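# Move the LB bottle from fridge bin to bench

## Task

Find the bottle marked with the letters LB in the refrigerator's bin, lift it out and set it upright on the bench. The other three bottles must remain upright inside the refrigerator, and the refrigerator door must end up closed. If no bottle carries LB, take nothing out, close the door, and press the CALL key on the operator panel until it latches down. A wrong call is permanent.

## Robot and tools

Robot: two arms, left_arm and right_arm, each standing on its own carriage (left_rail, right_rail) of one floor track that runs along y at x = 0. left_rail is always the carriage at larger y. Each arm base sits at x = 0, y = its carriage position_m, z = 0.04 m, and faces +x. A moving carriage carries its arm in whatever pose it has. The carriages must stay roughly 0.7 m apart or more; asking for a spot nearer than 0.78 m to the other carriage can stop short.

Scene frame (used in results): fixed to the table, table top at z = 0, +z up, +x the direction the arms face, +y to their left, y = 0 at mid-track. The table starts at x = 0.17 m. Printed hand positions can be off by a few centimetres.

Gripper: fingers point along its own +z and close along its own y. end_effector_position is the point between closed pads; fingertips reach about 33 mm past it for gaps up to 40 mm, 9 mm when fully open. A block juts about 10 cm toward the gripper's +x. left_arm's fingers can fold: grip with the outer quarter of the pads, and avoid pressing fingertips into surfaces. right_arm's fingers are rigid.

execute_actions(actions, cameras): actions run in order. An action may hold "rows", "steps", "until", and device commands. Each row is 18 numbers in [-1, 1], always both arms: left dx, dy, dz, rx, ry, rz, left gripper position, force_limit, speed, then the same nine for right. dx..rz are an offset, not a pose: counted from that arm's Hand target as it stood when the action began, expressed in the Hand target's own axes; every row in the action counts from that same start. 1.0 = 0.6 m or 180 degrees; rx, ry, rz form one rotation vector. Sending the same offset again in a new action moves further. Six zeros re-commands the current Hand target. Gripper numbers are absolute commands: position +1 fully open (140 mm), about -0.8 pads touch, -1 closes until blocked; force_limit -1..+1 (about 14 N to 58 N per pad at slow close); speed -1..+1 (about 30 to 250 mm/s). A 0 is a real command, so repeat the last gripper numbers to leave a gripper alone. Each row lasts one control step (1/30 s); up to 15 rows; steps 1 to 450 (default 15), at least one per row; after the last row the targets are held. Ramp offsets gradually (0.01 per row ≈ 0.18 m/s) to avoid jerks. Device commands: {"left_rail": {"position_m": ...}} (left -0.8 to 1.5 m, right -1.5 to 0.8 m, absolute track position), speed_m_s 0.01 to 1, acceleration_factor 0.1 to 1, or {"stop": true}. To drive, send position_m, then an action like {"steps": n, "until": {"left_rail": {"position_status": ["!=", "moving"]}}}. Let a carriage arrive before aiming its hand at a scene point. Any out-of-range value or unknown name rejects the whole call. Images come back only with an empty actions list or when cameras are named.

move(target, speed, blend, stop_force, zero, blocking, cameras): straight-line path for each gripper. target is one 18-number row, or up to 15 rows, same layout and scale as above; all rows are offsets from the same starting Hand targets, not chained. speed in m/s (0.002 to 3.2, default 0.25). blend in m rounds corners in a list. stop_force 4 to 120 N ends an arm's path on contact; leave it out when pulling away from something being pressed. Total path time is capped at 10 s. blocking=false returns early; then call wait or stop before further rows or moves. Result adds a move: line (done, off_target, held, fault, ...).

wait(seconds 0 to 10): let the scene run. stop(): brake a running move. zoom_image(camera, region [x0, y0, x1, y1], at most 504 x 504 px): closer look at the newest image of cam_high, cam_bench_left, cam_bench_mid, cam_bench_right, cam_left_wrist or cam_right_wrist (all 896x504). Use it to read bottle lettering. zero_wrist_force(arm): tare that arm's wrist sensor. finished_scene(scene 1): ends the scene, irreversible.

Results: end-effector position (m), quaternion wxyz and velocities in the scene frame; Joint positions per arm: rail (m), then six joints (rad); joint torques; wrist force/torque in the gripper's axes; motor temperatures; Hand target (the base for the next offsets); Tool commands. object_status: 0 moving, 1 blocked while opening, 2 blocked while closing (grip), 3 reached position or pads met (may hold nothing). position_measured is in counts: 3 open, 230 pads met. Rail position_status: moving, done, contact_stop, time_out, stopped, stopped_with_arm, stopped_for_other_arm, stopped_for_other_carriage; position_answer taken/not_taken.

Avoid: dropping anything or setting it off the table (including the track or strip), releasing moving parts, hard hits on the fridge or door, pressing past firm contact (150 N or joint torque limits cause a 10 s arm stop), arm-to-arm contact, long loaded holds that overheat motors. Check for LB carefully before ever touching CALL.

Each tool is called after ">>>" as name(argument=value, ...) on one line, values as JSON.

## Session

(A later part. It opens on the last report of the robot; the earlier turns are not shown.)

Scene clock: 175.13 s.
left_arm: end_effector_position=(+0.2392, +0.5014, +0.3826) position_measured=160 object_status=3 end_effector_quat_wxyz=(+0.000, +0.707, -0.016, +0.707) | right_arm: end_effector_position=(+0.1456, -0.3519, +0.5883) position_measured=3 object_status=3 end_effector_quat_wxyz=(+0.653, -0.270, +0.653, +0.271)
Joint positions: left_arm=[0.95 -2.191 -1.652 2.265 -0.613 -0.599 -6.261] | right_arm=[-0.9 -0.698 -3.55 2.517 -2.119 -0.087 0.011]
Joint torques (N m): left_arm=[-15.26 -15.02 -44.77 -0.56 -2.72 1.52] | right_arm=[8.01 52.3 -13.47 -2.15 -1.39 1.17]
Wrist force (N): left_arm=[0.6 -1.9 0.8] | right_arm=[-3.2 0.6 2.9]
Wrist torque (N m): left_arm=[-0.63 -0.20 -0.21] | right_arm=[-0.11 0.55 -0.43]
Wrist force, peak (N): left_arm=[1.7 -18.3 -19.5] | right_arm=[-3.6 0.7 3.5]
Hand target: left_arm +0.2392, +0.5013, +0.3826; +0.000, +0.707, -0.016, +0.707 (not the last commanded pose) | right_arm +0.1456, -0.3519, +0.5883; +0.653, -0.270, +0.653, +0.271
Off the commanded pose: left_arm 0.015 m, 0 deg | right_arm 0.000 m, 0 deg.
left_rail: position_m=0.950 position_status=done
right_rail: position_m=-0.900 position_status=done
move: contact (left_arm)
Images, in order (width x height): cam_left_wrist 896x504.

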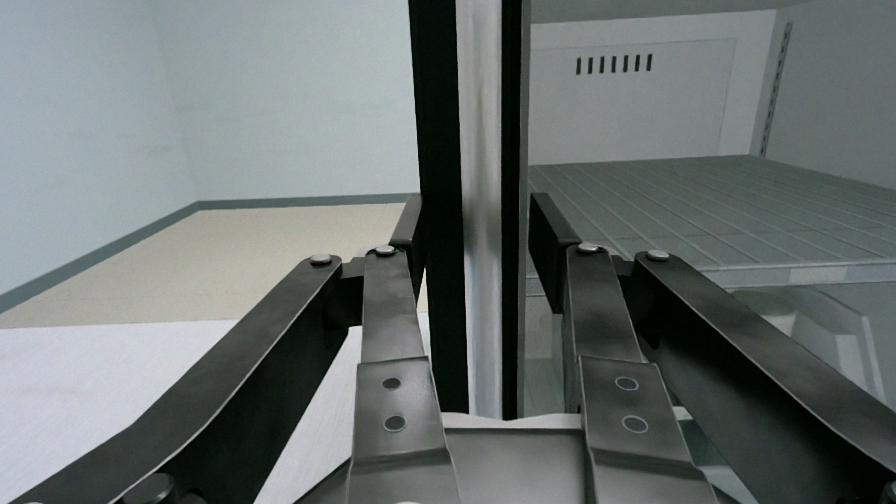

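>>> execute_actions(actions=[{"rows":[[0,0,-0.01,0,0,0,-0.25,0,0,0,0,0,0,0,0,1,1,1]],"steps":15},{"rows":[[0,0,0,0,0,0,-1,0.5,-0.3,0,0,0,0,0,0,1,1,1]],"steps":45}])

>>> move(target=[[0,0.011,-0.06,0,0,0,-1,0.5,-0.3,0,0,0,0,0,0,1,1,1],[0,0.029,-0.119,0,0,0,-1,0.5,-0.3,0,0,0,0,0,0,1,1,1]], speed=0.05, blend=0.015, cameras=["cam_left_wrist"])

Scene clock: 181.03 s.
left_arm: end_effector_position=(+0.2332, +0.5015, +0.3826) position_measured=210 object_status=2 end_effector_quat_wxyz=(+0.000, +0.707, -0.016, +0.707) | right_arm: end_effector_position=(+0.1456, -0.3519, +0.5883) position_measured=3 object_status=3 end_effector_quat_wxyz=(+0.653, -0.270, +0.653, +0.271)
Joint positions: left_arm=[0.95 -2.203 -1.65 2.263 -0.614 -0.61 -6.261] | right_arm=[-0.9 -0.698 -3.55 2.517 -2.119 -0.087 0.011]
Joint torques (N m): left_arm=[0.4 -38.9 -24.28 7.32 -11.21 -1.79] | right_arm=[7.08 55 -12.36 -2.06 -1.54 0.99]
Wrist force (N): left_arm=[-3.5 20.8 9.0] | right_arm=[-3.2 0.2 3.0]
Wrist torque (N m): left_arm=[-0.93 -0.04 -1.12] | right_arm=[-0.19 0.54 -0.43]
Wrist force, peak (N): left_arm=[-3.5 20.9 8.8] | right_arm=[-3.3 0.4 3.4]
Hand target: left_arm +0.2332, +0.5015, +0.3826; +0.000, +0.707, -0.016, +0.707 | right_arm +0.1456, -0.3519, +0.5883; +0.653, -0.270, +0.653, +0.271
Off the commanded pose: left_arm 0.000 m, 0 deg | right_arm 0.000 m, 0 deg.
left_rail: position_m=0.950 position_status=done
right_rail: position_m=-0.900 position_status=done

Scene clock: 182.90 s.
left_arm: end_effector_position=(+0.1616, +0.4857, +0.3823) position_measured=210 object_status=2 end_effector_quat_wxyz=(+0.000, +0.707, -0.016, +0.707) | right_arm: end_effector_position=(+0.1456, -0.3519, +0.5883) position_measured=3 object_status=3 end_effector_quat_wxyz=(+0.653, -0.270, +0.653, +0.271)
Joint positions: left_arm=[0.95 -2.307 -1.583 2.201 -0.618 -0.714 -6.261] | right_arm=[-0.9 -0.698 -3.55 2.517 -2.119 -0.087 0.011]
Joint torques (N m): left_arm=[-19.67 -21.61 -35.5 1.01 -16.34 -2.05] | right_arm=[9.39 55.2 -11.03 -1.55 -1.29 0.67]
Wrist force (N): left_arm=[7.7 33.9 17.4] | right_arm=[-3.1 0.5 3.0]
Wrist torque (N m): left_arm=[-0.91 0.16 -1.12] | right_arm=[-0.14 0.53 -0.43]
Wrist force, peak (N): left_arm=[7.7 33.9 17.4] | right_arm=[-3.6 0.7 3.0]
Hand target: left_arm +0.1614, +0.4857, +0.3823; +0.000, +0.707, -0.016, +0.707 | right_arm +0.1456, -0.3519, +0.5883; +0.653, -0.270, +0.653, +0.271
Off the commanded pose: left_arm 0.000 m, 0 deg | right_arm 0.000 m, 0 deg.
left_rail: position_m=0.950 position_status=done
right_rail: position_m=-0.900 position_status=done
move: done
Images, in order (width x height): cam_left_wrist 896x504.

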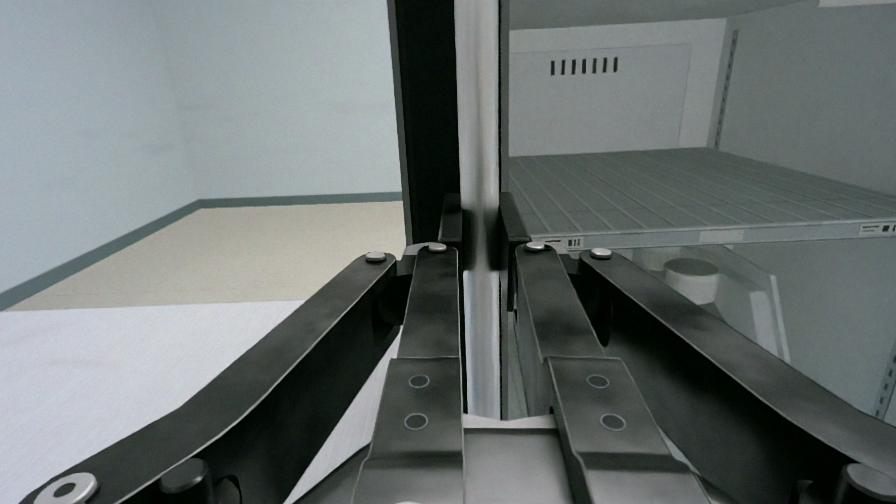

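>>> move(target=[[0,0.059,-0.112,0,0,0,-1,0.5,-0.3,0,0,0,0,0,0,1,1,1],[0,0.1085,-0.184,0,0,0,-1,0.5,-0.3,0,0,0,0,0,0,1,1,1],[0,0.175,-0.258,0,0,0,-1,0.5,-0.3,0,0,0,0,0,0,1,1,1]], speed=0.07, blend=0.015, cameras=["cam_left_wrist"])

Scene clock: 190.43 s.
left_arm: end_effector_position=(+0.0044, +0.3842, +0.3800) position_measured=227 object_status=2 end_effector_quat_wxyz=(+0.000, +0.707, -0.016, +0.707) | right_arm: end_effector_position=(+0.1456, -0.3519, +0.5883) position_measured=3 object_status=3 end_effector_quat_wxyz=(+0.653, -0.270, +0.653, +0.271)
Joint positions: left_arm=[0.95 -2.383 -1.322 1.905 -0.583 -0.79 -6.261] | right_arm=[-0.9 -0.698 -3.55 2.517 -2.119 -0.087 0.011]
Joint torques (N m): left_arm=[-19.52 -44.41 -48.23 5.19 -2.25 -1.67] | right_arm=[8.01 54.37 -12.45 -1.53 -1.39 0.86]
Wrist force (N): left_arm=[-3.2 -6.0 3.1] | right_arm=[-3.2 0.4 3.0]
Wrist torque (N m): left_arm=[-1.01 0.60 -0.23] | right_arm=[-0.14 0.55 -0.43]
Wrist force, peak (N): left_arm=[8.0 -88.5 -34.2] | right_arm=[-3.5 0.5 3.2]
Hand target: left_arm +0.0044, +0.3841, +0.3800; +0.000, +0.707, -0.016, +0.707 | right_arm +0.1456, -0.3519, +0.5883; +0.653, -0.270, +0.653, +0.271
Off the commanded pose: left_arm 0.000 m, 0 deg | right_arm 0.000 m, 0 deg.
left_rail: position_m=0.950 position_status=done
right_rail: position_m=-0.900 position_status=done
move: done
Images, in order (width x height): cam_left_wrist 896x504.

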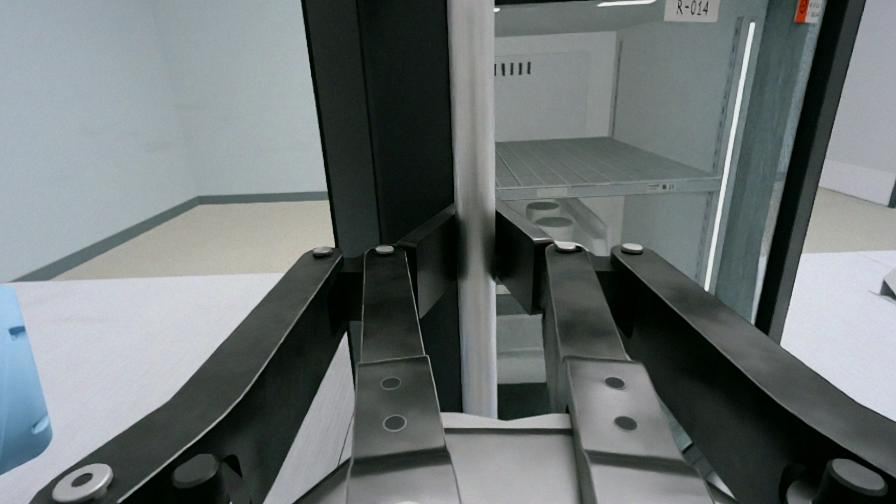

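>>> execute_actions(actions=[{"rows":[[0,0,0,0,0,0,0.1,0,-0.3,0,0,0,0,0,0,1,1,1]],"steps":35}])

>>> move(target=[0,0,-0.142,0,0,0,0.1,0,-0.3,0,0,0,0,0,0,1,1,1], speed=0.2, cameras=["cam_left_wrist","cam_bench_right"])

Scene clock: 212.10 s.
left_arm: end_effector_position=(+0.0044, +0.3842, +0.3800) position_measured=117 object_status=3 end_effector_quat_wxyz=(+0.000, +0.707, -0.016, +0.707) | right_arm: end_effector_position=(+0.1456, -0.3519, +0.5883) position_measured=3 object_status=3 end_effector_quat_wxyz=(+0.653, -0.270, +0.653, +0.271)
Joint positions: left_arm=[0.95 -2.383 -1.322 1.905 -0.583 -0.79 -6.261] | right_arm=[-0.9 -0.698 -3.55 2.517 -2.119 -0.087 0.011]
Joint torques (N m): left_arm=[-14.76 -47.18 -44.85 1.36 2.86 -2.05] | right_arm=[7.89 50.62 -12.99 -1.77 -1.29 0.47]
Wrist force (N): left_arm=[-3.2 -6.3 2.5] | right_arm=[-3.1 0.4 3.0]
Wrist torque (N m): left_arm=[-0.85 0.55 -0.24] | right_arm=[-0.14 0.51 -0.43]
Wrist force, peak (N): left_arm=[-3.6 -10.5 4.5] | right_arm=[-3.5 0.5 3.4]
Hand target: left_arm +0.0044, +0.3842, +0.3800; +0.000, +0.707, -0.016, +0.707 | right_arm +0.1456, -0.3519, +0.5883; +0.653, -0.270, +0.653, +0.271
Off the commanded pose: left_arm 0.000 m, 0 deg | right_arm 0.000 m, 0 deg.
left_rail: position_m=0.950 position_status=done
right_rail: position_m=-0.900 position_status=done

Scene clock: 213.10 s.
left_arm: end_effector_position=(-0.0806, +0.3861, +0.3800) position_measured=117 object_status=3 end_effector_quat_wxyz=(+0.000, +0.707, -0.016, +0.707) | right_arm: end_effector_position=(+0.1456, -0.3519, +0.5883) position_measured=3 object_status=3 end_effector_quat_wxyz=(+0.653, -0.270, +0.653, +0.271)
Joint positions: left_arm=[0.95 -2.471 -1.254 1.812 -0.559 -0.878 -6.261] | right_arm=[-0.9 -0.698 -3.55 2.517 -2.119 -0.087 0.011]
Joint torques (N m): left_arm=[-20.17 -55.8 -45.45 5.29 -2.18 -2.43] | right_arm=[5.93 56.72 -10.97 -1.31 -1.5 0.69]
Wrist force (N): left_arm=[-3.3 -4.7 2.0] | right_arm=[-3.2 0.2 3.1]
Wrist torque (N m): left_arm=[-0.94 0.64 -0.23] | right_arm=[-0.19 0.54 -0.43]
Wrist force, peak (N): left_arm=[-3.3 -6.2 4.6] | right_arm=[-3.4 0.4 3.5]
Hand target: left_arm -0.0808, +0.3861, +0.3800; +0.000, +0.707, -0.016, +0.707 | right_arm +0.1456, -0.3519, +0.5883; +0.653, -0.270, +0.653, +0.271
Off the commanded pose: left_arm 0.000 m, 0 deg | right_arm 0.000 m, 0 deg.
left_rail: position_m=0.950 position_status=done
right_rail: position_m=-0.900 position_status=done
move: done
Images, in order (width x height): cam_bench_right 896x504, cam_left_wrist 896x504.

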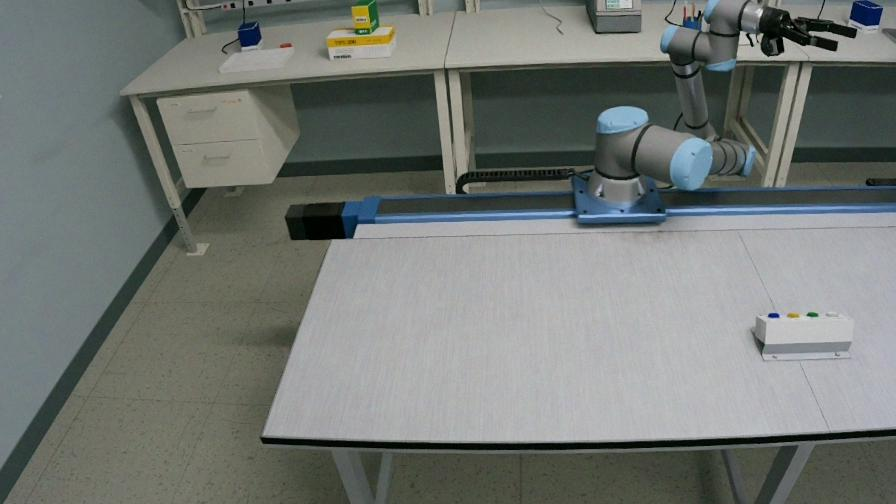

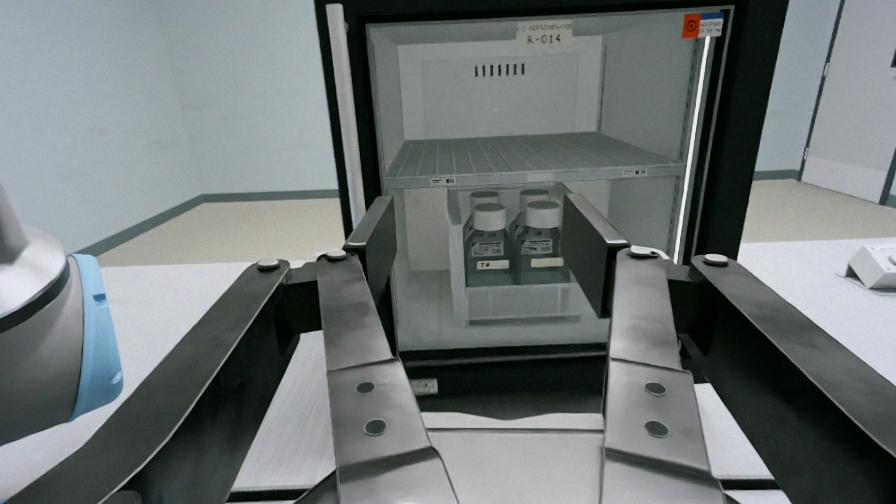

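>>> zoom_image(camera="cam_left_wrist", region=[420, 170, 620, 330])

>>> move(target=[0,0,0,0,0,0,1,0.5,0.5,-0.118,0.336,0.118,0.1954,0.4719,0.1954,1,1,1], speed=0.4)

Scaled by 2.520 from the camera's 896x504 image, which has a finer 1280x720 frame.

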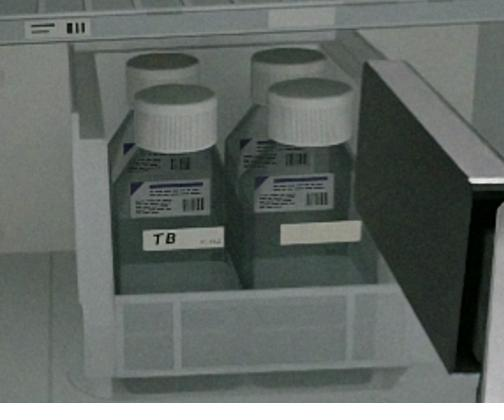

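Scene clock: 230.50 s.
left_arm: end_effector_position=(-0.0808, +0.3860, +0.3800) position_measured=3 object_status=3 end_effector_quat_wxyz=(+0.000, +0.707, -0.016, +0.707) | right_arm: end_effector_position=(+0.1326, -0.3268, +0.5963) position_measured=3 object_status=3 end_effector_quat_wxyz=(+0.649, -0.224, +0.676, +0.269)
Joint positions: left_arm=[0.95 -2.471 -1.253 1.812 -0.559 -0.878 -6.261] | right_arm=[-0.9 -0.741 -3.601 2.4 -1.823 -0.116 -0.045]
Joint torques (N m): left_arm=[-18.81 -55.1 -46.17 5.08 -2.58 -3.36] | right_arm=[10.58 83.18 -6.18 -4.44 3.23 2.82]
Wrist force (N): left_arm=[-3.1 -4.8 1.7] | right_arm=[-2.8 1.0 2.5]
Wrist torque (N m): left_arm=[-0.96 0.63 -0.20] | right_arm=[-0.01 0.46 -0.61]
Wrist force, peak (N): left_arm=[-3.3 -5.3 2.2] | right_arm=[-4.3 10.2 3.9]
Hand target: left_arm -0.0808, +0.3860, +0.3800; +0.000, +0.707, -0.016, +0.707 | right_arm +0.1326, -0.3268, +0.5963; +0.649, -0.224, +0.676, +0.269 (not the last commanded pose)
Off the commanded pose: left_arm 0.000 m, 0 deg | right_arm 0.196 m, 95 deg.
left_rail: position_m=0.950 position_status=done
right_rail: position_m=-0.900 position_status=done
led back after a hold (right arm): the arm was led back toward your command in small steps, so it may still be short of it.
move: held (right_arm; a check stopped the path); limits=held
pose unreachable (right arm): on one or more control steps of this call, first in action 0 (counted from 0), this arm could not follow its commanded pose, so it was not sent that pose on those steps. It may still have moved: this result reports where it is.
cause: moving toward the commanded pose would bring a part of the arm (just beyond joint 3 (shoulder lift)) too close to the robot's own body.

>>> move(target=[0,0,0,0,0,0,1,0.5,0.5,-0.42,0,0,0,0,0,1,1,1], speed=0.3)

Scene clock: 234.07 s.
left_arm: end_effector_position=(-0.0808, +0.3860, +0.3800) position_measured=3 object_status=3 end_effector_quat_wxyz=(+0.000, +0.707, -0.016, +0.707) | right_arm: end_effector_position=(+0.1471, -0.3384, +0.8474) position_measured=3 object_status=3 end_effector_quat_wxyz=(+0.649, -0.224, +0.676, +0.269)
Joint positions: left_arm=[0.95 -2.471 -1.253 1.812 -0.559 -0.878 -6.261] | right_arm=[-0.9 -0.745 -3.112 2.068 -1.977 -0.112 -0.047]
Joint torques (N m): left_arm=[-17.56 -52.83 -45.18 5.12 -2.51 -3.19] | right_arm=[12.2 84.63 -28.82 -3.76 -2.05 2.73]
Wrist force (N): left_arm=[-3.1 -5.0 2.2] | right_arm=[-2.5 0.9 2.5]
Wrist torque (N m): left_arm=[-1.00 0.64 -0.21] | right_arm=[-0.04 0.40 -0.61]
Wrist force, peak (N): left_arm=[-3.2 -5.2 2.2] | right_arm=[-5.1 0.6 2.5]
Hand target: left_arm -0.0808, +0.3860, +0.3800; +0.000, +0.707, -0.016, +0.707 | right_arm +0.1471, -0.3384, +0.8476; +0.649, -0.224, +0.676, +0.269
Off the commanded pose: left_arm 0.000 m, 0 deg | right_arm 0.000 m, 0 deg.
left_rail: position_m=0.950 position_status=done
right_rail: position_m=-0.900 position_status=done
move: done

>>> move(target=[0,0,0,0,0,0,1,0.5,0.5,-0.0575,-0.833,-0.262,0.1925,0.4643,0.1603,1,1,1], speed=0.4, cameras=["cam_bench_mid"])

Scene clock: 242.73 s.
left_arm: end_effector_position=(-0.0808, +0.3860, +0.3800) position_measured=3 object_status=3 end_effector_quat_wxyz=(+0.000, +0.707, -0.016, +0.707) | right_arm: end_effector_position=(+0.3565, -0.8199, +0.8479) position_measured=3 object_status=3 end_effector_quat_wxyz=(+0.000, -0.001, +1.000, +0.000)
Joint positions: left_arm=[0.95 -2.471 -1.253 1.812 -0.559 -0.878 -6.261] | right_arm=[-0.9 -0.276 -1.927 1.168 -0.812 -1.571 -0.277]
Joint torques (N m): left_arm=[-15.5 -53.45 -41.35 5.6 -2.67 -2.88] | right_arm=[9.02 9.89 -43.49 -1.86 -2.14 2.68]
Wrist force (N): left_arm=[-3.2 -4.7 2.0] | right_arm=[0.0 -0.2 0.6]
Wrist torque (N m): left_arm=[-0.94 0.65 -0.20] | right_arm=[-0.03 -0.03 -0.18]
Wrist force, peak (N): left_arm=[-3.3 -5.3 2.3] | right_arm=[-2.6 2.2 3.1]
Hand target: left_arm -0.0808, +0.3860, +0.3800; +0.000, +0.707, -0.016, +0.707 | right_arm +0.3565, -0.8199, +0.8479; +0.000, -0.001, +1.000, +0.000
Off the commanded pose: left_arm 0.000 m, 0 deg | right_arm 0.000 m, 0 deg.
left_rail: position_m=0.950 position_status=done
right_rail: position_m=-0.900 position_status=done
shoulder posture changed (right arm): the wrist came as close to joint 2's axis as it can, and the arm is now in the other of its two shoulder postures.
move: done
Images, in order (width x height): cam_bench_mid 896x504.

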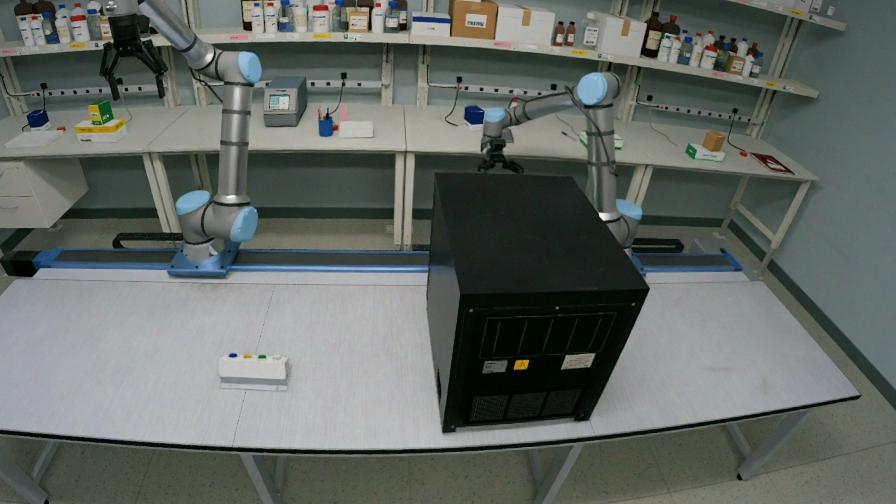

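>>> execute_actions(actions=[{"left_rail":{"position_m":1.35},"right_rail":{"position_m":-0.65},"steps":150,"until":{"all":{"status":"ended"}}}])

>>> move(target=[0,0,0,0,0,0,1,0.5,0.5,0.51,0.983,0.413,-0.1306,-0.4874,-0.1306,-0.1,0,0], speed=0.5)

>>> move(target=[0,0,0,0,0,0,1,0.5,0.5,0.367,0.548,0.451,0,0,0,-0.1,0,0], speed=0.4, cameras=["cam_right_wrist","cam_high","cam_left_wrist"])

Scene clock: 269.30 s.
left_arm: end_effector_position=(-0.0808, +0.7860, +0.3800) position_measured=3 object_status=3 end_effector_quat_wxyz=(+0.000, +0.707, -0.016, +0.707) | right_arm: end_effector_position=(+0.3565, -0.5699, +0.8479) position_measured=3 object_status=3 end_effector_quat_wxyz=(+0.000, -0.001, +1.000, +0.000)
Joint positions: left_arm=[1.35 -2.471 -1.253 1.812 -0.559 -0.878 -6.261] | right_arm=[-0.65 -0.276 -1.927 1.168 -0.812 -1.571 -0.277]
Joint torques (N m): left_arm=[-12.02 -79.75 -38.61 2.36 -0.57 -3.04] | right_arm=[-1.3 -13.87 -39.27 -2.4 0.22 2.39]
Wrist force (N): left_arm=[-3.2 -4.8 1.9] | right_arm=[-0.2 -0.4 0.4]
Wrist torque (N m): left_arm=[-0.96 0.65 -0.21] | right_arm=[-0.09 0.00 -0.18]
Wrist force, peak (N): left_arm=[-3.0 -6.8 2.1] | right_arm=[0.1 -3.3 0.5]
Hand target: left_arm -0.0808, +0.7860, +0.3800; +0.000, +0.707, -0.016, +0.707 | right_arm +0.3565, -0.5699, +0.8479; +0.000, -0.001, +1.000, +0.000
Tool commands: left_gripper/position=+1.0 left_gripper/force_limit=+0.5 left_gripper/speed=+0.5 right_gripper/position=+1.0 right_gripper/force_limit=+1.0 right_gripper/speed=+1.0
Off the commanded pose: left_arm 0.000 m, 0 deg | right_arm 0.000 m, 0 deg.
left_rail: position_m=1.350 position_status=done
right_rail: position_m=-0.650 position_status=done

Scene clock: 272.23 s.
left_arm: end_effector_position=(-0.0808, +0.7860, +0.3800) position_measured=3 object_status=3 end_effector_quat_wxyz=(+0.000, +0.707, -0.016, +0.707) | right_arm: end_effector_position=(+0.0408, +0.0109, +0.5935) position_measured=141 object_status=3 end_effector_quat_wxyz=(+0.630, -0.216, +0.719, +0.199)
Joint positions: left_arm=[1.35 -2.471 -1.253 1.812 -0.559 -0.878 -6.261] | right_arm=[-0.65 1.703 -1.593 2.17 -3.439 -2.661 0.263]
Joint torques (N m): left_arm=[-0.34 -86.09 -45.83 1.54 1.6 -2.69] | right_arm=[-9.76 -51.57 -26.75 -0.56 2.11 2.67]
Wrist force (N): left_arm=[-3.2 -4.9 2.3] | right_arm=[-2.6 0.3 2.6]
Wrist torque (N m): left_arm=[-0.98 0.67 -0.20] | right_arm=[-0.16 0.49 -0.63]
Wrist force, peak (N): left_arm=[-3.2 -5.2 2.1] | right_arm=[8.3 3.1 6.4]
Hand target: left_arm -0.0808, +0.7860, +0.3800; +0.000, +0.707, -0.016, +0.707 | right_arm +0.0408, +0.0109, +0.5935; +0.630, -0.216, +0.719, +0.199 (not the last commanded pose)
Off the commanded pose: left_arm 0.000 m, 0 deg | right_arm 0.014 m, 8 deg.
left_rail: position_m=1.350 position_status=done
right_rail: position_m=-0.650 position_status=done
move: held (right_arm; a check stopped the path); limits=paced,held
pose unreachable (right arm): on one or more control steps of this call, first in action 0 (counted from 0), this arm could not follow its commanded pose, so it was not sent that pose on those steps. It may still have moved: this result reports where it is.
cause: moving toward the commanded pose would bring two parts of the arm too close to each other (its gripper and another part of the arm, with joints 5 (wrist 1) to 7 (wrist 3) between them, 16 mm apart when it was first held).

Scene clock: 274.23 s.
left_arm: end_effector_position=(-0.0808, +0.7860, +0.3800) position_measured=3 object_status=3 end_effector_quat_wxyz=(+0.000, +0.707, -0.016, +0.707) | right_arm: end_effector_position=(+0.0533, +0.4209, +0.3455) position_measured=141 object_status=3 end_effector_quat_wxyz=(+0.630, -0.216, +0.719, +0.199)
Joint positions: left_arm=[1.35 -2.471 -1.253 1.812 -0.559 -0.878 -6.261] | right_arm=[-0.65 1.629 -0.78 1.505 -3.621 -2.589 0.225]
Joint torques (N m): left_arm=[10.2 -86.98 -47.67 1.8 1.39 -2.06] | right_arm=[-10.63 -91.88 -43.13 0.32 -3.02 -2.63]
Wrist force (N): left_arm=[-3.1 -4.7 2.0] | right_arm=[-3.2 0.1 2.6]
Wrist torque (N m): left_arm=[-0.94 0.65 -0.21] | right_arm=[-0.21 0.58 -0.41]
Wrist force, peak (N): left_arm=[-3.1 -5.1 2.2] | right_arm=[-1.2 2.1 4.7]
Hand target: left_arm -0.0808, +0.7860, +0.3800; +0.000, +0.707, -0.016, +0.707 | right_arm +0.0533, +0.4210, +0.3455; +0.630, -0.216, +0.719, +0.199
Off the commanded pose: left_arm 0.000 m, 0 deg | right_arm 0.000 m, 0 deg.
left_rail: position_m=1.350 position_status=done
right_rail: position_m=-0.650 position_status=done
move: done
Images, in order (width x height): cam_high 896x504, cam_left_wrist 896x504, cam_right_wrist 896x504.

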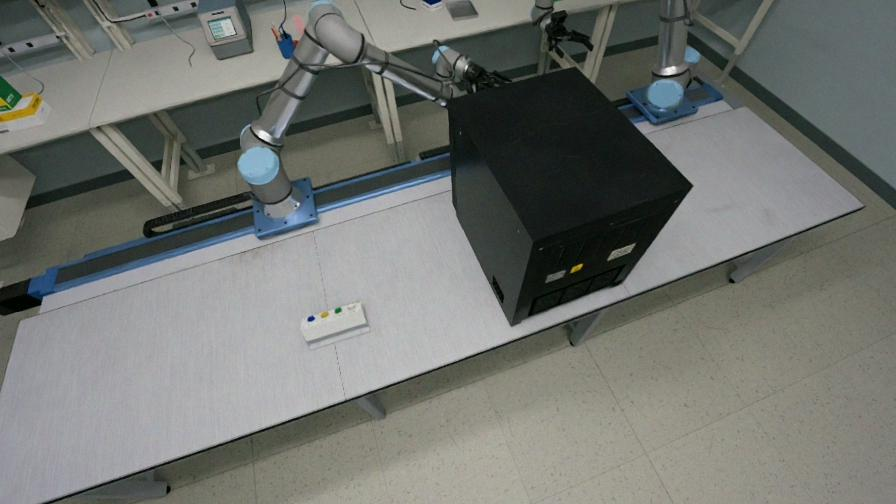

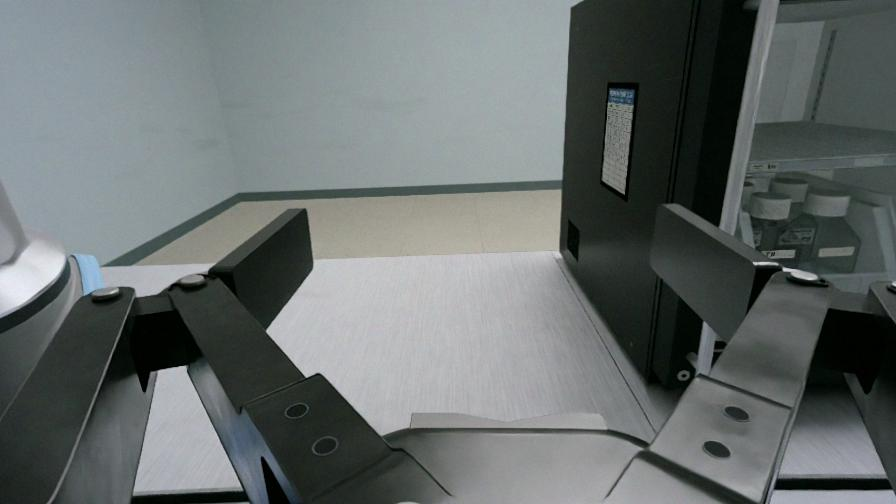

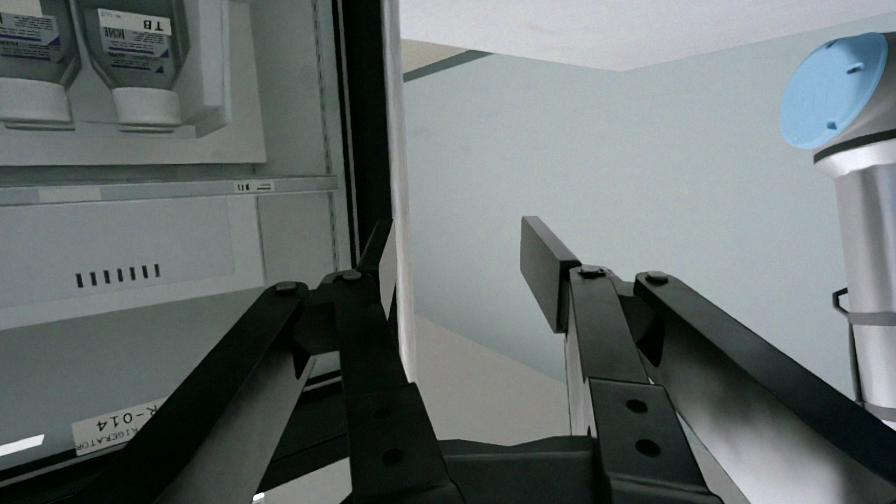

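>>> move(target=[0,0,0,0,0,0,1,0.5,0.5,-0.079,-0.0667,0.158,0,-0.04,0,-0.1,0,0], speed=0.2, cameras=["cam_right_wrist"])

Scene clock: 287.80 s.
left_arm: end_effector_position=(-0.0808, +0.7860, +0.3800) position_measured=3 object_status=3 end_effector_quat_wxyz=(+0.000, +0.707, -0.016, +0.707) | right_arm: end_effector_position=(+0.1587, +0.4435, +0.3798) position_measured=141 object_status=3 end_effector_quat_wxyz=(+0.674, -0.203, +0.678, +0.212)
Joint positions: left_arm=[1.35 -2.471 -1.253 1.812 -0.559 -0.878 -6.261] | right_arm=[-0.65 1.514 -0.73 1.43 -3.838 -2.489 0.018]
Joint torques (N m): left_arm=[17.5 -82.68 -47.86 1.47 1.78 -1.38] | right_arm=[-12.84 -87.54 -42.33 -4.93 3.62 -3.66]
Wrist force (N): left_arm=[-3.3 -5.1 1.8] | right_arm=[-2.8 -0.1 3.1]
Wrist torque (N m): left_arm=[-1.02 0.67 -0.21] | right_arm=[-0.26 0.53 -0.45]
Wrist force, peak (N): left_arm=[-3.1 -5.4 2.3] | right_arm=[-3.2 -0.5 5.0]
Hand target: left_arm -0.0808, +0.7860, +0.3800; +0.000, +0.707, -0.016, +0.707 | right_arm +0.1589, +0.4435, +0.3798; +0.674, -0.203, +0.678, +0.212
Off the commanded pose: left_arm 0.000 m, 0 deg | right_arm 0.000 m, 0 deg.
left_rail: position_m=1.350 position_status=done
right_rail: position_m=-0.650 position_status=done
move: done
Images, in order (width x height): cam_right_wrist 896x504.

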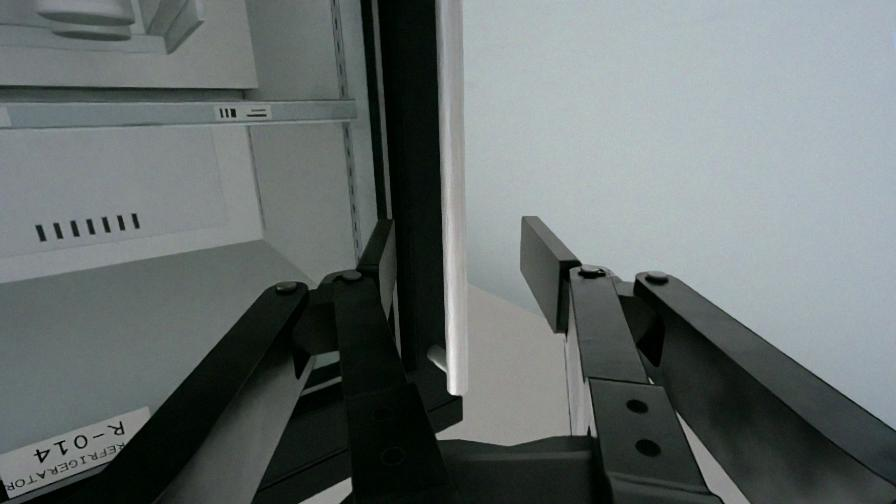

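>>> execute_actions(actions=[{"rows":[[0,0,0,0,0,0,1,0.5,0.5,0,-0.003,0,0,0,0,-0.25,0,0]],"steps":20}])

>>> move(target=[0,0,0,0,0,0,1,0.5,0.5,0,0,0.113,0,0,0,-0.25,0,0], speed=0.1, stop_force=12)

>>> execute_actions(actions=[{"rows":[[0,0,0,0,0,0,1,0.5,0.5,0,0,0,0,0,0,-1,0.3,-0.6]],"steps":50}], cameras=["cam_right_wrist"])

Scene clock: 293.80 s.
left_arm: end_effector_position=(-0.0808, +0.7860, +0.3800) position_measured=3 object_status=3 end_effector_quat_wxyz=(+0.000, +0.707, -0.016, +0.707) | right_arm: end_effector_position=(+0.1599, +0.4421, +0.3798) position_measured=160 object_status=3 end_effector_quat_wxyz=(+0.674, -0.203, +0.678, +0.212)
Joint positions: left_arm=[1.35 -2.471 -1.253 1.812 -0.559 -0.878 -6.261] | right_arm=[-0.65 1.513 -0.732 1.434 -3.841 -2.488 0.017]
Joint torques (N m): left_arm=[18.42 -84.52 -46.31 2.05 1.08 0.09] | right_arm=[-13.74 -119.78 -23.11 -4.59 3.46 -2.75]
Wrist force (N): left_arm=[-2.7 -5.1 2.1] | right_arm=[-2.9 0.3 3.2]
Wrist torque (N m): left_arm=[-1.02 0.55 -0.20] | right_arm=[-0.17 0.55 -0.45]
Wrist force, peak (N): left_arm=[-3.2 -5.2 2.1] | right_arm=[-3.2 0.3 3.4]
Hand target: left_arm -0.0808, +0.7860, +0.3800; +0.000, +0.707, -0.016, +0.707 | right_arm +0.1599, +0.4421, +0.3798; +0.674, -0.203, +0.678, +0.212
Off the commanded pose: left_arm 0.000 m, 0 deg | right_arm 0.000 m, 0 deg.
left_rail: position_m=1.350 position_status=done
right_rail: position_m=-0.650 position_status=done

Scene clock: 295.60 s.
left_arm: end_effector_position=(-0.0808, +0.7860, +0.3800) position_measured=3 object_status=3 end_effector_quat_wxyz=(+0.000, +0.707, -0.016, +0.707) | right_arm: end_effector_position=(+0.2160, +0.4801, +0.3797) position_measured=160 object_status=3 end_effector_quat_wxyz=(+0.674, -0.203, +0.678, +0.212)
Joint positions: left_arm=[1.35 -2.471 -1.253 1.812 -0.559 -0.878 -6.261] | right_arm=[-0.65 1.455 -0.689 1.348 -3.797 -2.43 0.017]
Joint torques (N m): left_arm=[16 -84.4 -47.6 2.37 1.3 0.4] | right_arm=[-12.45 -96.9 -44.09 1.29 2.66 -2.89]
Wrist force (N): left_arm=[-3.4 -4.7 1.9] | right_arm=[-3.4 0.2 3.0]
Wrist torque (N m): left_arm=[-0.95 0.70 -0.21] | right_arm=[-0.20 0.66 -0.42]
Wrist force, peak (N): left_arm=[-3.3 -5.2 2.0] | right_arm=[-3.3 0.2 4.1]
Hand target: left_arm -0.0808, +0.7860, +0.3800; +0.000, +0.707, -0.016, +0.707 | right_arm +0.2160, +0.4801, +0.3797; +0.674, -0.203, +0.678, +0.212
Off the commanded pose: left_arm 0.000 m, 0 deg | right_arm 0.000 m, 0 deg.
left_rail: position_m=1.350 position_status=done
right_rail: position_m=-0.650 position_status=done
move: done

Scene clock: 297.47 s.
left_arm: end_effector_position=(-0.0808, +0.7860, +0.3800) position_measured=3 object_status=3 end_effector_quat_wxyz=(+0.000, +0.707, -0.016, +0.707) | right_arm: end_effector_position=(+0.2160, +0.4801, +0.3796) position_measured=212 object_status=2 end_effector_quat_wxyz=(+0.674, -0.203, +0.678, +0.212)
Joint positions: left_arm=[1.35 -2.471 -1.253 1.812 -0.559 -0.878 -6.261] | right_arm=[-0.65 1.455 -0.689 1.348 -3.797 -2.43 0.017]
Joint torques (N m): left_arm=[15.39 -83.69 -47.19 1.96 1.49 0.31] | right_arm=[-71.93 -108.81 -4.95 -10.6 -29.91 -1.89]
Wrist force (N): left_arm=[-2.9 -4.8 1.8] | right_arm=[-10.6 80.1 8.9]
Wrist torque (N m): left_arm=[-0.95 0.59 -0.21] | right_arm=[-1.93 0.43 -0.66]
Wrist force, peak (N): left_arm=[-3.3 -5.1 2.1] | right_arm=[-10.6 80.1 8.9]
Hand target: left_arm -0.0808, +0.7860, +0.3800; +0.000, +0.707, -0.016, +0.707 | right_arm +0.2160, +0.4801, +0.3797; +0.674, -0.203, +0.678, +0.212
Off the commanded pose: left_arm 0.000 m, 0 deg | right_arm 0.000 m, 0 deg.
left_rail: position_m=1.350 position_status=done
right_rail: position_m=-0.650 position_status=done
Images, in order (width x height): cam_right_wrist 896x504.

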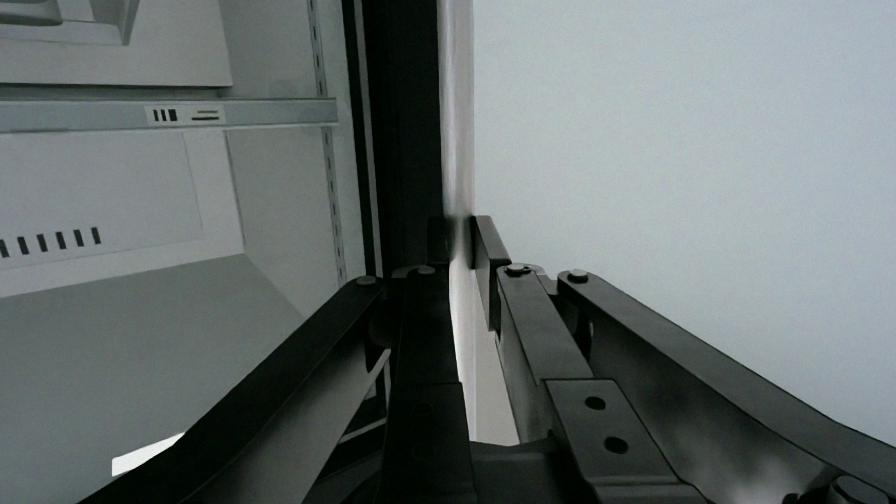

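>>> execute_actions(actions=[{"rows":[[0,0,0,0,0,0,1,0.5,0.5,0,0.004,0,0,0,0,-1,0.3,-0.6]],"steps":20}])

Scene clock: 300.70 s.
left_arm: end_effector_position=(-0.0808, +0.7860, +0.3800) position_measured=3 object_status=3 end_effector_quat_wxyz=(+0.000, +0.707, -0.016, +0.707) | right_arm: end_effector_position=(+0.2147, +0.4820, +0.3797) position_measured=212 object_status=2 end_effector_quat_wxyz=(+0.674, -0.203, +0.678, +0.212) end_effector_velocity=(+0.000, +0.001, -0.002) end_effector_angular_velocity=(-0.003, +0.000, +0.000)
Joint positions: left_arm=[1.35 -2.471 -1.253 1.812 -0.559 -0.878 -6.261] | right_arm=[-0.65 1.456 -0.687 1.342 -3.794 -2.432 0.017]
Joint velocities: left_arm=[within noise] | right_arm=[0.001 0 0.001 0 0.001 0 -0.001]
Joint torques (N m): left_arm=[15.92 -82.89 -48.35 1.96 1.57 0.56] | right_arm=[-8.48 -91.54 -44.87 1.05 -1.09 0.21]
Wrist force (N): left_arm=[-3.1 -4.9 2.0] | right_arm=[-4.8 9.8 -10.6]
Wrist torque (N m): left_arm=[-0.99 0.63 -0.20] | right_arm=[-0.22 0.59 -0.73]
Wrist force, peak (N): left_arm=[-3.2 -5.1 2.1] | right_arm=[-10.8 81.0 8.2]
Hand target: left_arm -0.0808, +0.7860, +0.3800; +0.000, +0.707, -0.016, +0.707 | right_arm +0.2146, +0.4820, +0.3797; +0.674, -0.203, +0.678, +0.212
Off the commanded pose: left_arm 0.000 m, 0 deg | right_arm 0.000 m, 0 deg.
left_rail: position_m=1.350 position_status=done
right_rail: position_m=-0.650 position_status=done

>>> move(target=[[0,0,0,0,0,0,1,0.5,0.5,0,0.031,-0.0866,-0.025,0,0,-1,0.3,-0.6],[0,0,0,0,0,0,1,0.5,0.5,0,0.0502,-0.1768,-0.05,0,0,-1,0.3,-0.6]], speed=0.08, blend=0.01)

Scene clock: 315.77 s.
left_arm: end_effector_position=(-0.0808, +0.7860, +0.3800) position_measured=3 object_status=3 end_effector_quat_wxyz=(+0.000, +0.707, -0.016, +0.707) | right_arm: end_effector_position=(+0.1101, +0.4476, +0.3804) position_measured=232 object_status=3 end_effector_quat_wxyz=(+0.656, -0.255, +0.659, +0.265)
Joint positions: left_arm=[1.35 -2.471 -1.253 1.812 -0.559 -0.878 -6.261] | right_arm=[-0.65 1.53 -0.773 1.519 -3.888 -2.348 0.015]
Joint torques (N m): left_arm=[15.14 -80.91 -46.23 2.38 1.3 0.87] | right_arm=[10.76 -113.59 -21.07 -5.16 2.82 -3.02]
Wrist force (N): left_arm=[-3.1 -4.6 2.0] | right_arm=[-6.6 -5.8 2.1]
Wrist torque (N m): left_arm=[-0.92 0.63 -0.20] | right_arm=[-1.53 1.39 -0.44]
Wrist force, peak (N): left_arm=[-3.3 -5.2 2.0] | right_arm=[-6.1 -22.2 -2.7]
Hand target: left_arm -0.0808, +0.7860, +0.3800; +0.000, +0.707, -0.016, +0.707 | right_arm +0.1099, +0.4475, +0.3804; +0.656, -0.255, +0.659, +0.265
Off the commanded pose: left_arm 0.000 m, 0 deg | right_arm 0.000 m, 0 deg.
left_rail: position_m=1.350 position_status=done
right_rail: position_m=-0.650 position_status=done
move: done

>>> execute_actions(actions=[{"rows":[[0,0,0,0,0,0,1,0.5,0.5,0,0,0,0,0,0,-0.25,0,0]],"steps":25}])

>>> move(target=[[0,0,0,0,0,0,1,0.5,0.5,0,-0.067,0.1005,0.05,0,0,-0.25,0,0],[0,0,0,0,0,0,1,0.5,0.5,0,-0.0802,0.183,0.05,0,0,-0.25,0,0]], speed=0.12, stop_force=15, cameras=["cam_right_wrist"])

Scene clock: 322.10 s.
left_arm: end_effector_position=(-0.0808, +0.7860, +0.3800) position_measured=3 object_status=3 end_effector_quat_wxyz=(+0.000, +0.707, -0.016, +0.707) | right_arm: end_effector_position=(+0.1099, +0.4475, +0.3804) position_measured=160 object_status=3 end_effector_quat_wxyz=(+0.656, -0.255, +0.659, +0.265)
Joint positions: left_arm=[1.35 -2.471 -1.253 1.812 -0.559 -0.878 -6.261] | right_arm=[-0.65 1.53 -0.773 1.519 -3.888 -2.348 0.015]
Joint torques (N m): left_arm=[17.16 -81.9 -47.03 2.34 1.03 0.75] | right_arm=[10.82 -117.78 -22.26 -5.13 2.64 -2.57]
Wrist force (N): left_arm=[-3.3 -5.0 2.0] | right_arm=[-6.3 -5.8 2.1]
Wrist torque (N m): left_arm=[-1.00 0.68 -0.21] | right_arm=[-1.51 1.32 -0.45]
Wrist force, peak (N): left_arm=[-3.4 -5.3 1.8] | right_arm=[-6.5 -6.1 2.2]
Hand target: left_arm -0.0808, +0.7860, +0.3800; +0.000, +0.707, -0.016, +0.707 | right_arm +0.1099, +0.4475, +0.3804; +0.656, -0.255, +0.659, +0.265
Off the commanded pose: left_arm 0.000 m, 0 deg | right_arm 0.000 m, 0 deg.
left_rail: position_m=1.350 position_status=done
right_rail: position_m=-0.650 position_status=done

Scene clock: 324.40 s.
left_arm: end_effector_position=(-0.0808, +0.7860, +0.3800) position_measured=3 object_status=3 end_effector_quat_wxyz=(+0.000, +0.707, -0.016, +0.707) | right_arm: end_effector_position=(+0.2230, +0.4875, +0.3797) position_measured=160 object_status=3 end_effector_quat_wxyz=(+0.674, -0.203, +0.678, +0.212)
Joint positions: left_arm=[1.35 -2.471 -1.253 1.812 -0.559 -0.878 -6.261] | right_arm=[-0.65 1.448 -0.68 1.329 -3.787 -2.424 0.017]
Joint torques (N m): left_arm=[19.27 -83.12 -47.48 2.53 0.84 0.22] | right_arm=[-12.04 -94.96 -45.61 0.85 2.84 -2.14]
Wrist force (N): left_arm=[-3.2 -4.7 1.9] | right_arm=[-6.2 -5.4 2.3]
Wrist torque (N m): left_arm=[-0.93 0.66 -0.21] | right_arm=[-1.47 1.29 -0.62]
Wrist force, peak (N): left_arm=[-3.4 -4.9 2.1] | right_arm=[-6.4 -6.0 3.2]
Hand target: left_arm -0.0808, +0.7860, +0.3800; +0.000, +0.707, -0.016, +0.707 | right_arm +0.2230, +0.4875, +0.3797; +0.674, -0.203, +0.678, +0.212
Off the commanded pose: left_arm 0.000 m, 0 deg | right_arm 0.000 m, 0 deg.
left_rail: position_m=1.350 position_status=done
right_rail: position_m=-0.650 position_status=done
move: done
Images, in order (width x height): cam_right_wrist 896x504.

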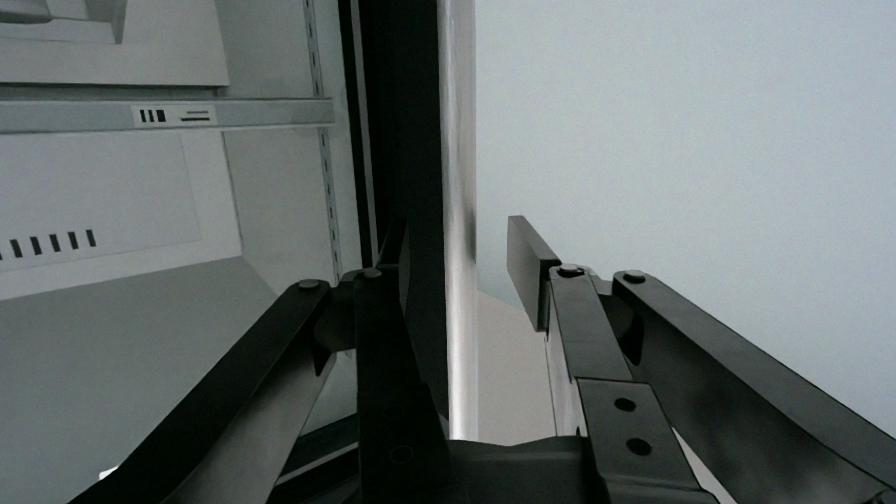

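>>> move(target=[0,0,0,0,0,0,1,0.5,0.5,0,0,0.02,0,0,0,-0.25,0,0], speed=0.03, stop_force=8)

>>> execute_actions(actions=[{"rows":[[0,0,0,0,0,0,1,0.5,0.5,0,0,0,0,0,0,-1,0.7,-0.3]],"steps":45}], cameras=["cam_right_wrist"])

Scene clock: 328.47 s.
left_arm: end_effector_position=(-0.0808, +0.7860, +0.3800) position_measured=3 object_status=3 end_effector_quat_wxyz=(+0.000, +0.707, -0.016, +0.707) | right_arm: end_effector_position=(+0.2313, +0.4930, +0.3796) position_measured=160 object_status=3 end_effector_quat_wxyz=(+0.674, -0.203, +0.678, +0.212)
Joint positions: left_arm=[1.35 -2.471 -1.253 1.812 -0.559 -0.878 -6.261] | right_arm=[-0.65 1.44 -0.673 1.315 -3.78 -2.416 0.017]
Joint torques (N m): left_arm=[17.55 -83.46 -48.14 2.16 1.03 0.65] | right_arm=[7.39 -121.38 -25.59 -4 -1.41 -2.27]
Wrist force (N): left_arm=[-3.3 -4.9 2.0] | right_arm=[-8.0 -7.5 -4.7]
Wrist torque (N m): left_arm=[-0.98 0.68 -0.21] | right_arm=[-1.31 1.25 -0.67]
Wrist force, peak (N): left_arm=[-3.2 -5.2 2.2] | right_arm=[-6.2 -8.0 -25.1]
Hand target: left_arm -0.0808, +0.7860, +0.3800; +0.000, +0.707, -0.016, +0.707 | right_arm +0.2313, +0.4930, +0.3796; +0.674, -0.203, +0.678, +0.212 (not the last commanded pose)
Off the commanded pose: left_arm 0.000 m, 0 deg | right_arm 0.002 m, 0 deg.
left_rail: position_m=1.350 position_status=done
right_rail: position_m=-0.650 position_status=done
move: contact (right_arm)

Scene clock: 330.17 s.
left_arm: end_effector_position=(-0.0808, +0.7860, +0.3800) position_measured=3 object_status=3 end_effector_quat_wxyz=(+0.000, +0.707, -0.016, +0.707) | right_arm: end_effector_position=(+0.2312, +0.4930, +0.3797) position_measured=211 object_status=2 end_effector_quat_wxyz=(+0.674, -0.203, +0.678, +0.212)
Joint positions: left_arm=[1.35 -2.471 -1.253 1.812 -0.559 -0.878 -6.261] | right_arm=[-0.65 1.44 -0.673 1.315 -3.78 -2.415 0.017]
Joint torques (N m): left_arm=[17.54 -81.53 -46.48 2.05 1.03 0.8] | right_arm=[-20.53 -120.93 -42.44 -0.95 -7.4 -2.03]
Wrist force (N): left_arm=[-3.3 -4.8 1.9] | right_arm=[-7.7 12.2 3.1]
Wrist torque (N m): left_arm=[-0.96 0.68 -0.21] | right_arm=[-1.55 1.26 -1.30]
Wrist force, peak (N): left_arm=[-3.1 -5.1 2.1] | right_arm=[-7.6 -14.5 -8.6]
Hand target: left_arm -0.0808, +0.7860, +0.3800; +0.000, +0.707, -0.016, +0.707 | right_arm +0.2313, +0.4930, +0.3796; +0.674, -0.203, +0.678, +0.212
Off the commanded pose: left_arm 0.000 m, 0 deg | right_arm 0.000 m, 0 deg.
left_rail: position_m=1.350 position_status=done
right_rail: position_m=-0.650 position_status=done
Images, in order (width x height): cam_right_wrist 896x504.

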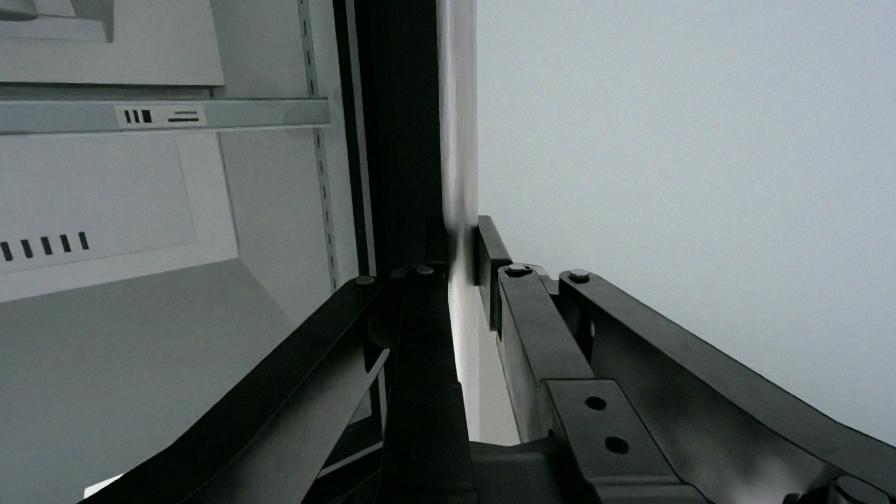

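>>> move(target=[[0,0,0,0,0,0,1,0.5,0.5,0,0.0332,-0.0867,-0.025,0,0,-1,0.7,-0.3],[0,0,0,0,0,0,1,0.5,0.5,0,0.0547,-0.177,-0.05,0,0,-1,0.7,-0.3]], speed=0.07, blend=0.01)

Scene clock: 335.53 s.
left_arm: end_effector_position=(-0.0808, +0.7860, +0.3800) position_measured=3 object_status=3 end_effector_quat_wxyz=(+0.000, +0.707, -0.016, +0.707) | right_arm: end_effector_position=(+0.1251, +0.4607, +0.3803) position_measured=211 object_status=2 end_effector_quat_wxyz=(+0.656, -0.255, +0.660, +0.265)
Joint positions: left_arm=[1.35 -2.471 -1.253 1.812 -0.559 -0.878 -6.261] | right_arm=[-0.65 1.513 -0.759 1.492 -3.874 -2.331 0.015]
Joint torques (N m): left_arm=[15.81 -79.44 -47.91 2.78 0.71 0.55] | right_arm=[-28.34 -144.27 -14.95 -16.81 -18.25 -2.55]
Wrist force (N): left_arm=[-3.2 -5.1 2.0] | right_arm=[7.8 57.9 26.5]
Wrist torque (N m): left_arm=[-1.02 0.66 -0.20] | right_arm=[-1.72 1.47 -1.14]
Wrist force, peak (N): left_arm=[-3.5 -5.2 2.1] | right_arm=[3.9 70.2 32.4]
Hand target: left_arm -0.0808, +0.7860, +0.3800; +0.000, +0.707, -0.016, +0.707 | right_arm +0.1249, +0.4606, +0.3804; +0.656, -0.255, +0.659, +0.265
Off the commanded pose: left_arm 0.000 m, 0 deg | right_arm 0.000 m, 0 deg.
left_rail: position_m=1.350 position_status=done
right_rail: position_m=-0.650 position_status=done
move: done

>>> move(target=[[0,0,0,0,0,0,1,0.5,0.5,0,0.0352,-0.1167,-0.033,0,0,-1,0.7,-0.3],[0,0,0,0,0,0,1,0.5,0.5,0,0.0462,-0.2393,-0.0667,0,0,-1,0.7,-0.3]], speed=0.1, blend=0.01)

Scene clock: 343.43 s.
left_arm: end_effector_position=(-0.0808, +0.7860, +0.3800) position_measured=3 object_status=3 end_effector_quat_wxyz=(+0.000, +0.707, -0.016, +0.707) | right_arm: end_effector_position=(+0.0013, +0.3827, +0.3807) position_measured=211 object_status=2 end_effector_quat_wxyz=(+0.626, -0.322, +0.628, +0.332)
Joint positions: left_arm=[1.35 -2.471 -1.253 1.812 -0.559 -0.878 -6.261] | right_arm=[-0.65 1.596 -0.885 1.75 -4.011 -2.205 0.012]
Joint torques (N m): left_arm=[14.39 -80.94 -46.92 2.24 1.03 0.61] | right_arm=[11.11 -141.38 -38.89 -15.19 3.1 -1.83]
Wrist force (N): left_arm=[-2.8 -4.7 2.3] | right_arm=[24.0 -8.6 3.8]
Wrist torque (N m): left_arm=[-0.92 0.57 -0.20] | right_arm=[-1.70 1.59 -1.14]
Wrist force, peak (N): left_arm=[-3.3 -5.1 2.1] | right_arm=[10.5 68.7 29.4]
Hand target: left_arm -0.0808, +0.7860, +0.3800; +0.000, +0.707, -0.016, +0.707 | right_arm +0.0012, +0.3827, +0.3807; +0.625, -0.322, +0.628, +0.332
Off the commanded pose: left_arm 0.000 m, 0 deg | right_arm 0.000 m, 0 deg.
left_rail: position_m=1.350 position_status=done
right_rail: position_m=-0.650 position_status=done
move: done

>>> move(target=[[0,0,0,0,0,0,1,0.5,0.5,0,0.0145,-0.184,-0.05,0,0,-1,0.7,-0.3],[0,0,0,0,0,0,1,0.5,0.5,0,-0.0192,-0.3653,-0.1,0,0,-1,0.7,-0.3]], speed=0.1, blend=0.015)

Scene clock: 352.23 s.
left_arm: end_effector_position=(-0.0808, +0.7860, +0.3800) position_measured=3 object_status=3 end_effector_quat_wxyz=(+0.000, +0.707, -0.016, +0.707) | right_arm: end_effector_position=(-0.1145, +0.1964, +0.3798) position_measured=211 object_status=2 end_effector_quat_wxyz=(+0.567, -0.416, +0.569, +0.426)
Joint positions: left_arm=[1.35 -2.471 -1.253 1.812 -0.559 -0.878 -6.261] | right_arm=[-0.65 1.645 -1.101 2.202 -4.251 -1.94 0.01]
Joint torques (N m): left_arm=[14.94 -81.5 -46.7 2.8 0.55 0.26] | right_arm=[-21.91 -98.4 -12.67 -14.39 -11.17 -2.15]
Wrist force (N): left_arm=[-2.9 -5.0 2.2] | right_arm=[11.6 32.5 6.3]
Wrist torque (N m): left_arm=[-1.00 0.60 -0.20] | right_arm=[-2.04 1.67 -1.24]
Wrist force, peak (N): left_arm=[-3.7 -5.0 1.9] | right_arm=[13.2 125.6 17.1]
Hand target: left_arm -0.0808, +0.7860, +0.3800; +0.000, +0.707, -0.016, +0.707 | right_arm -0.1147, +0.1963, +0.3798; +0.567, -0.416, +0.568, +0.426
Off the commanded pose: left_arm 0.000 m, 0 deg | right_arm 0.000 m, 0 deg.
left_rail: position_m=1.350 position_status=done
right_rail: position_m=-0.650 position_status=done
move: done


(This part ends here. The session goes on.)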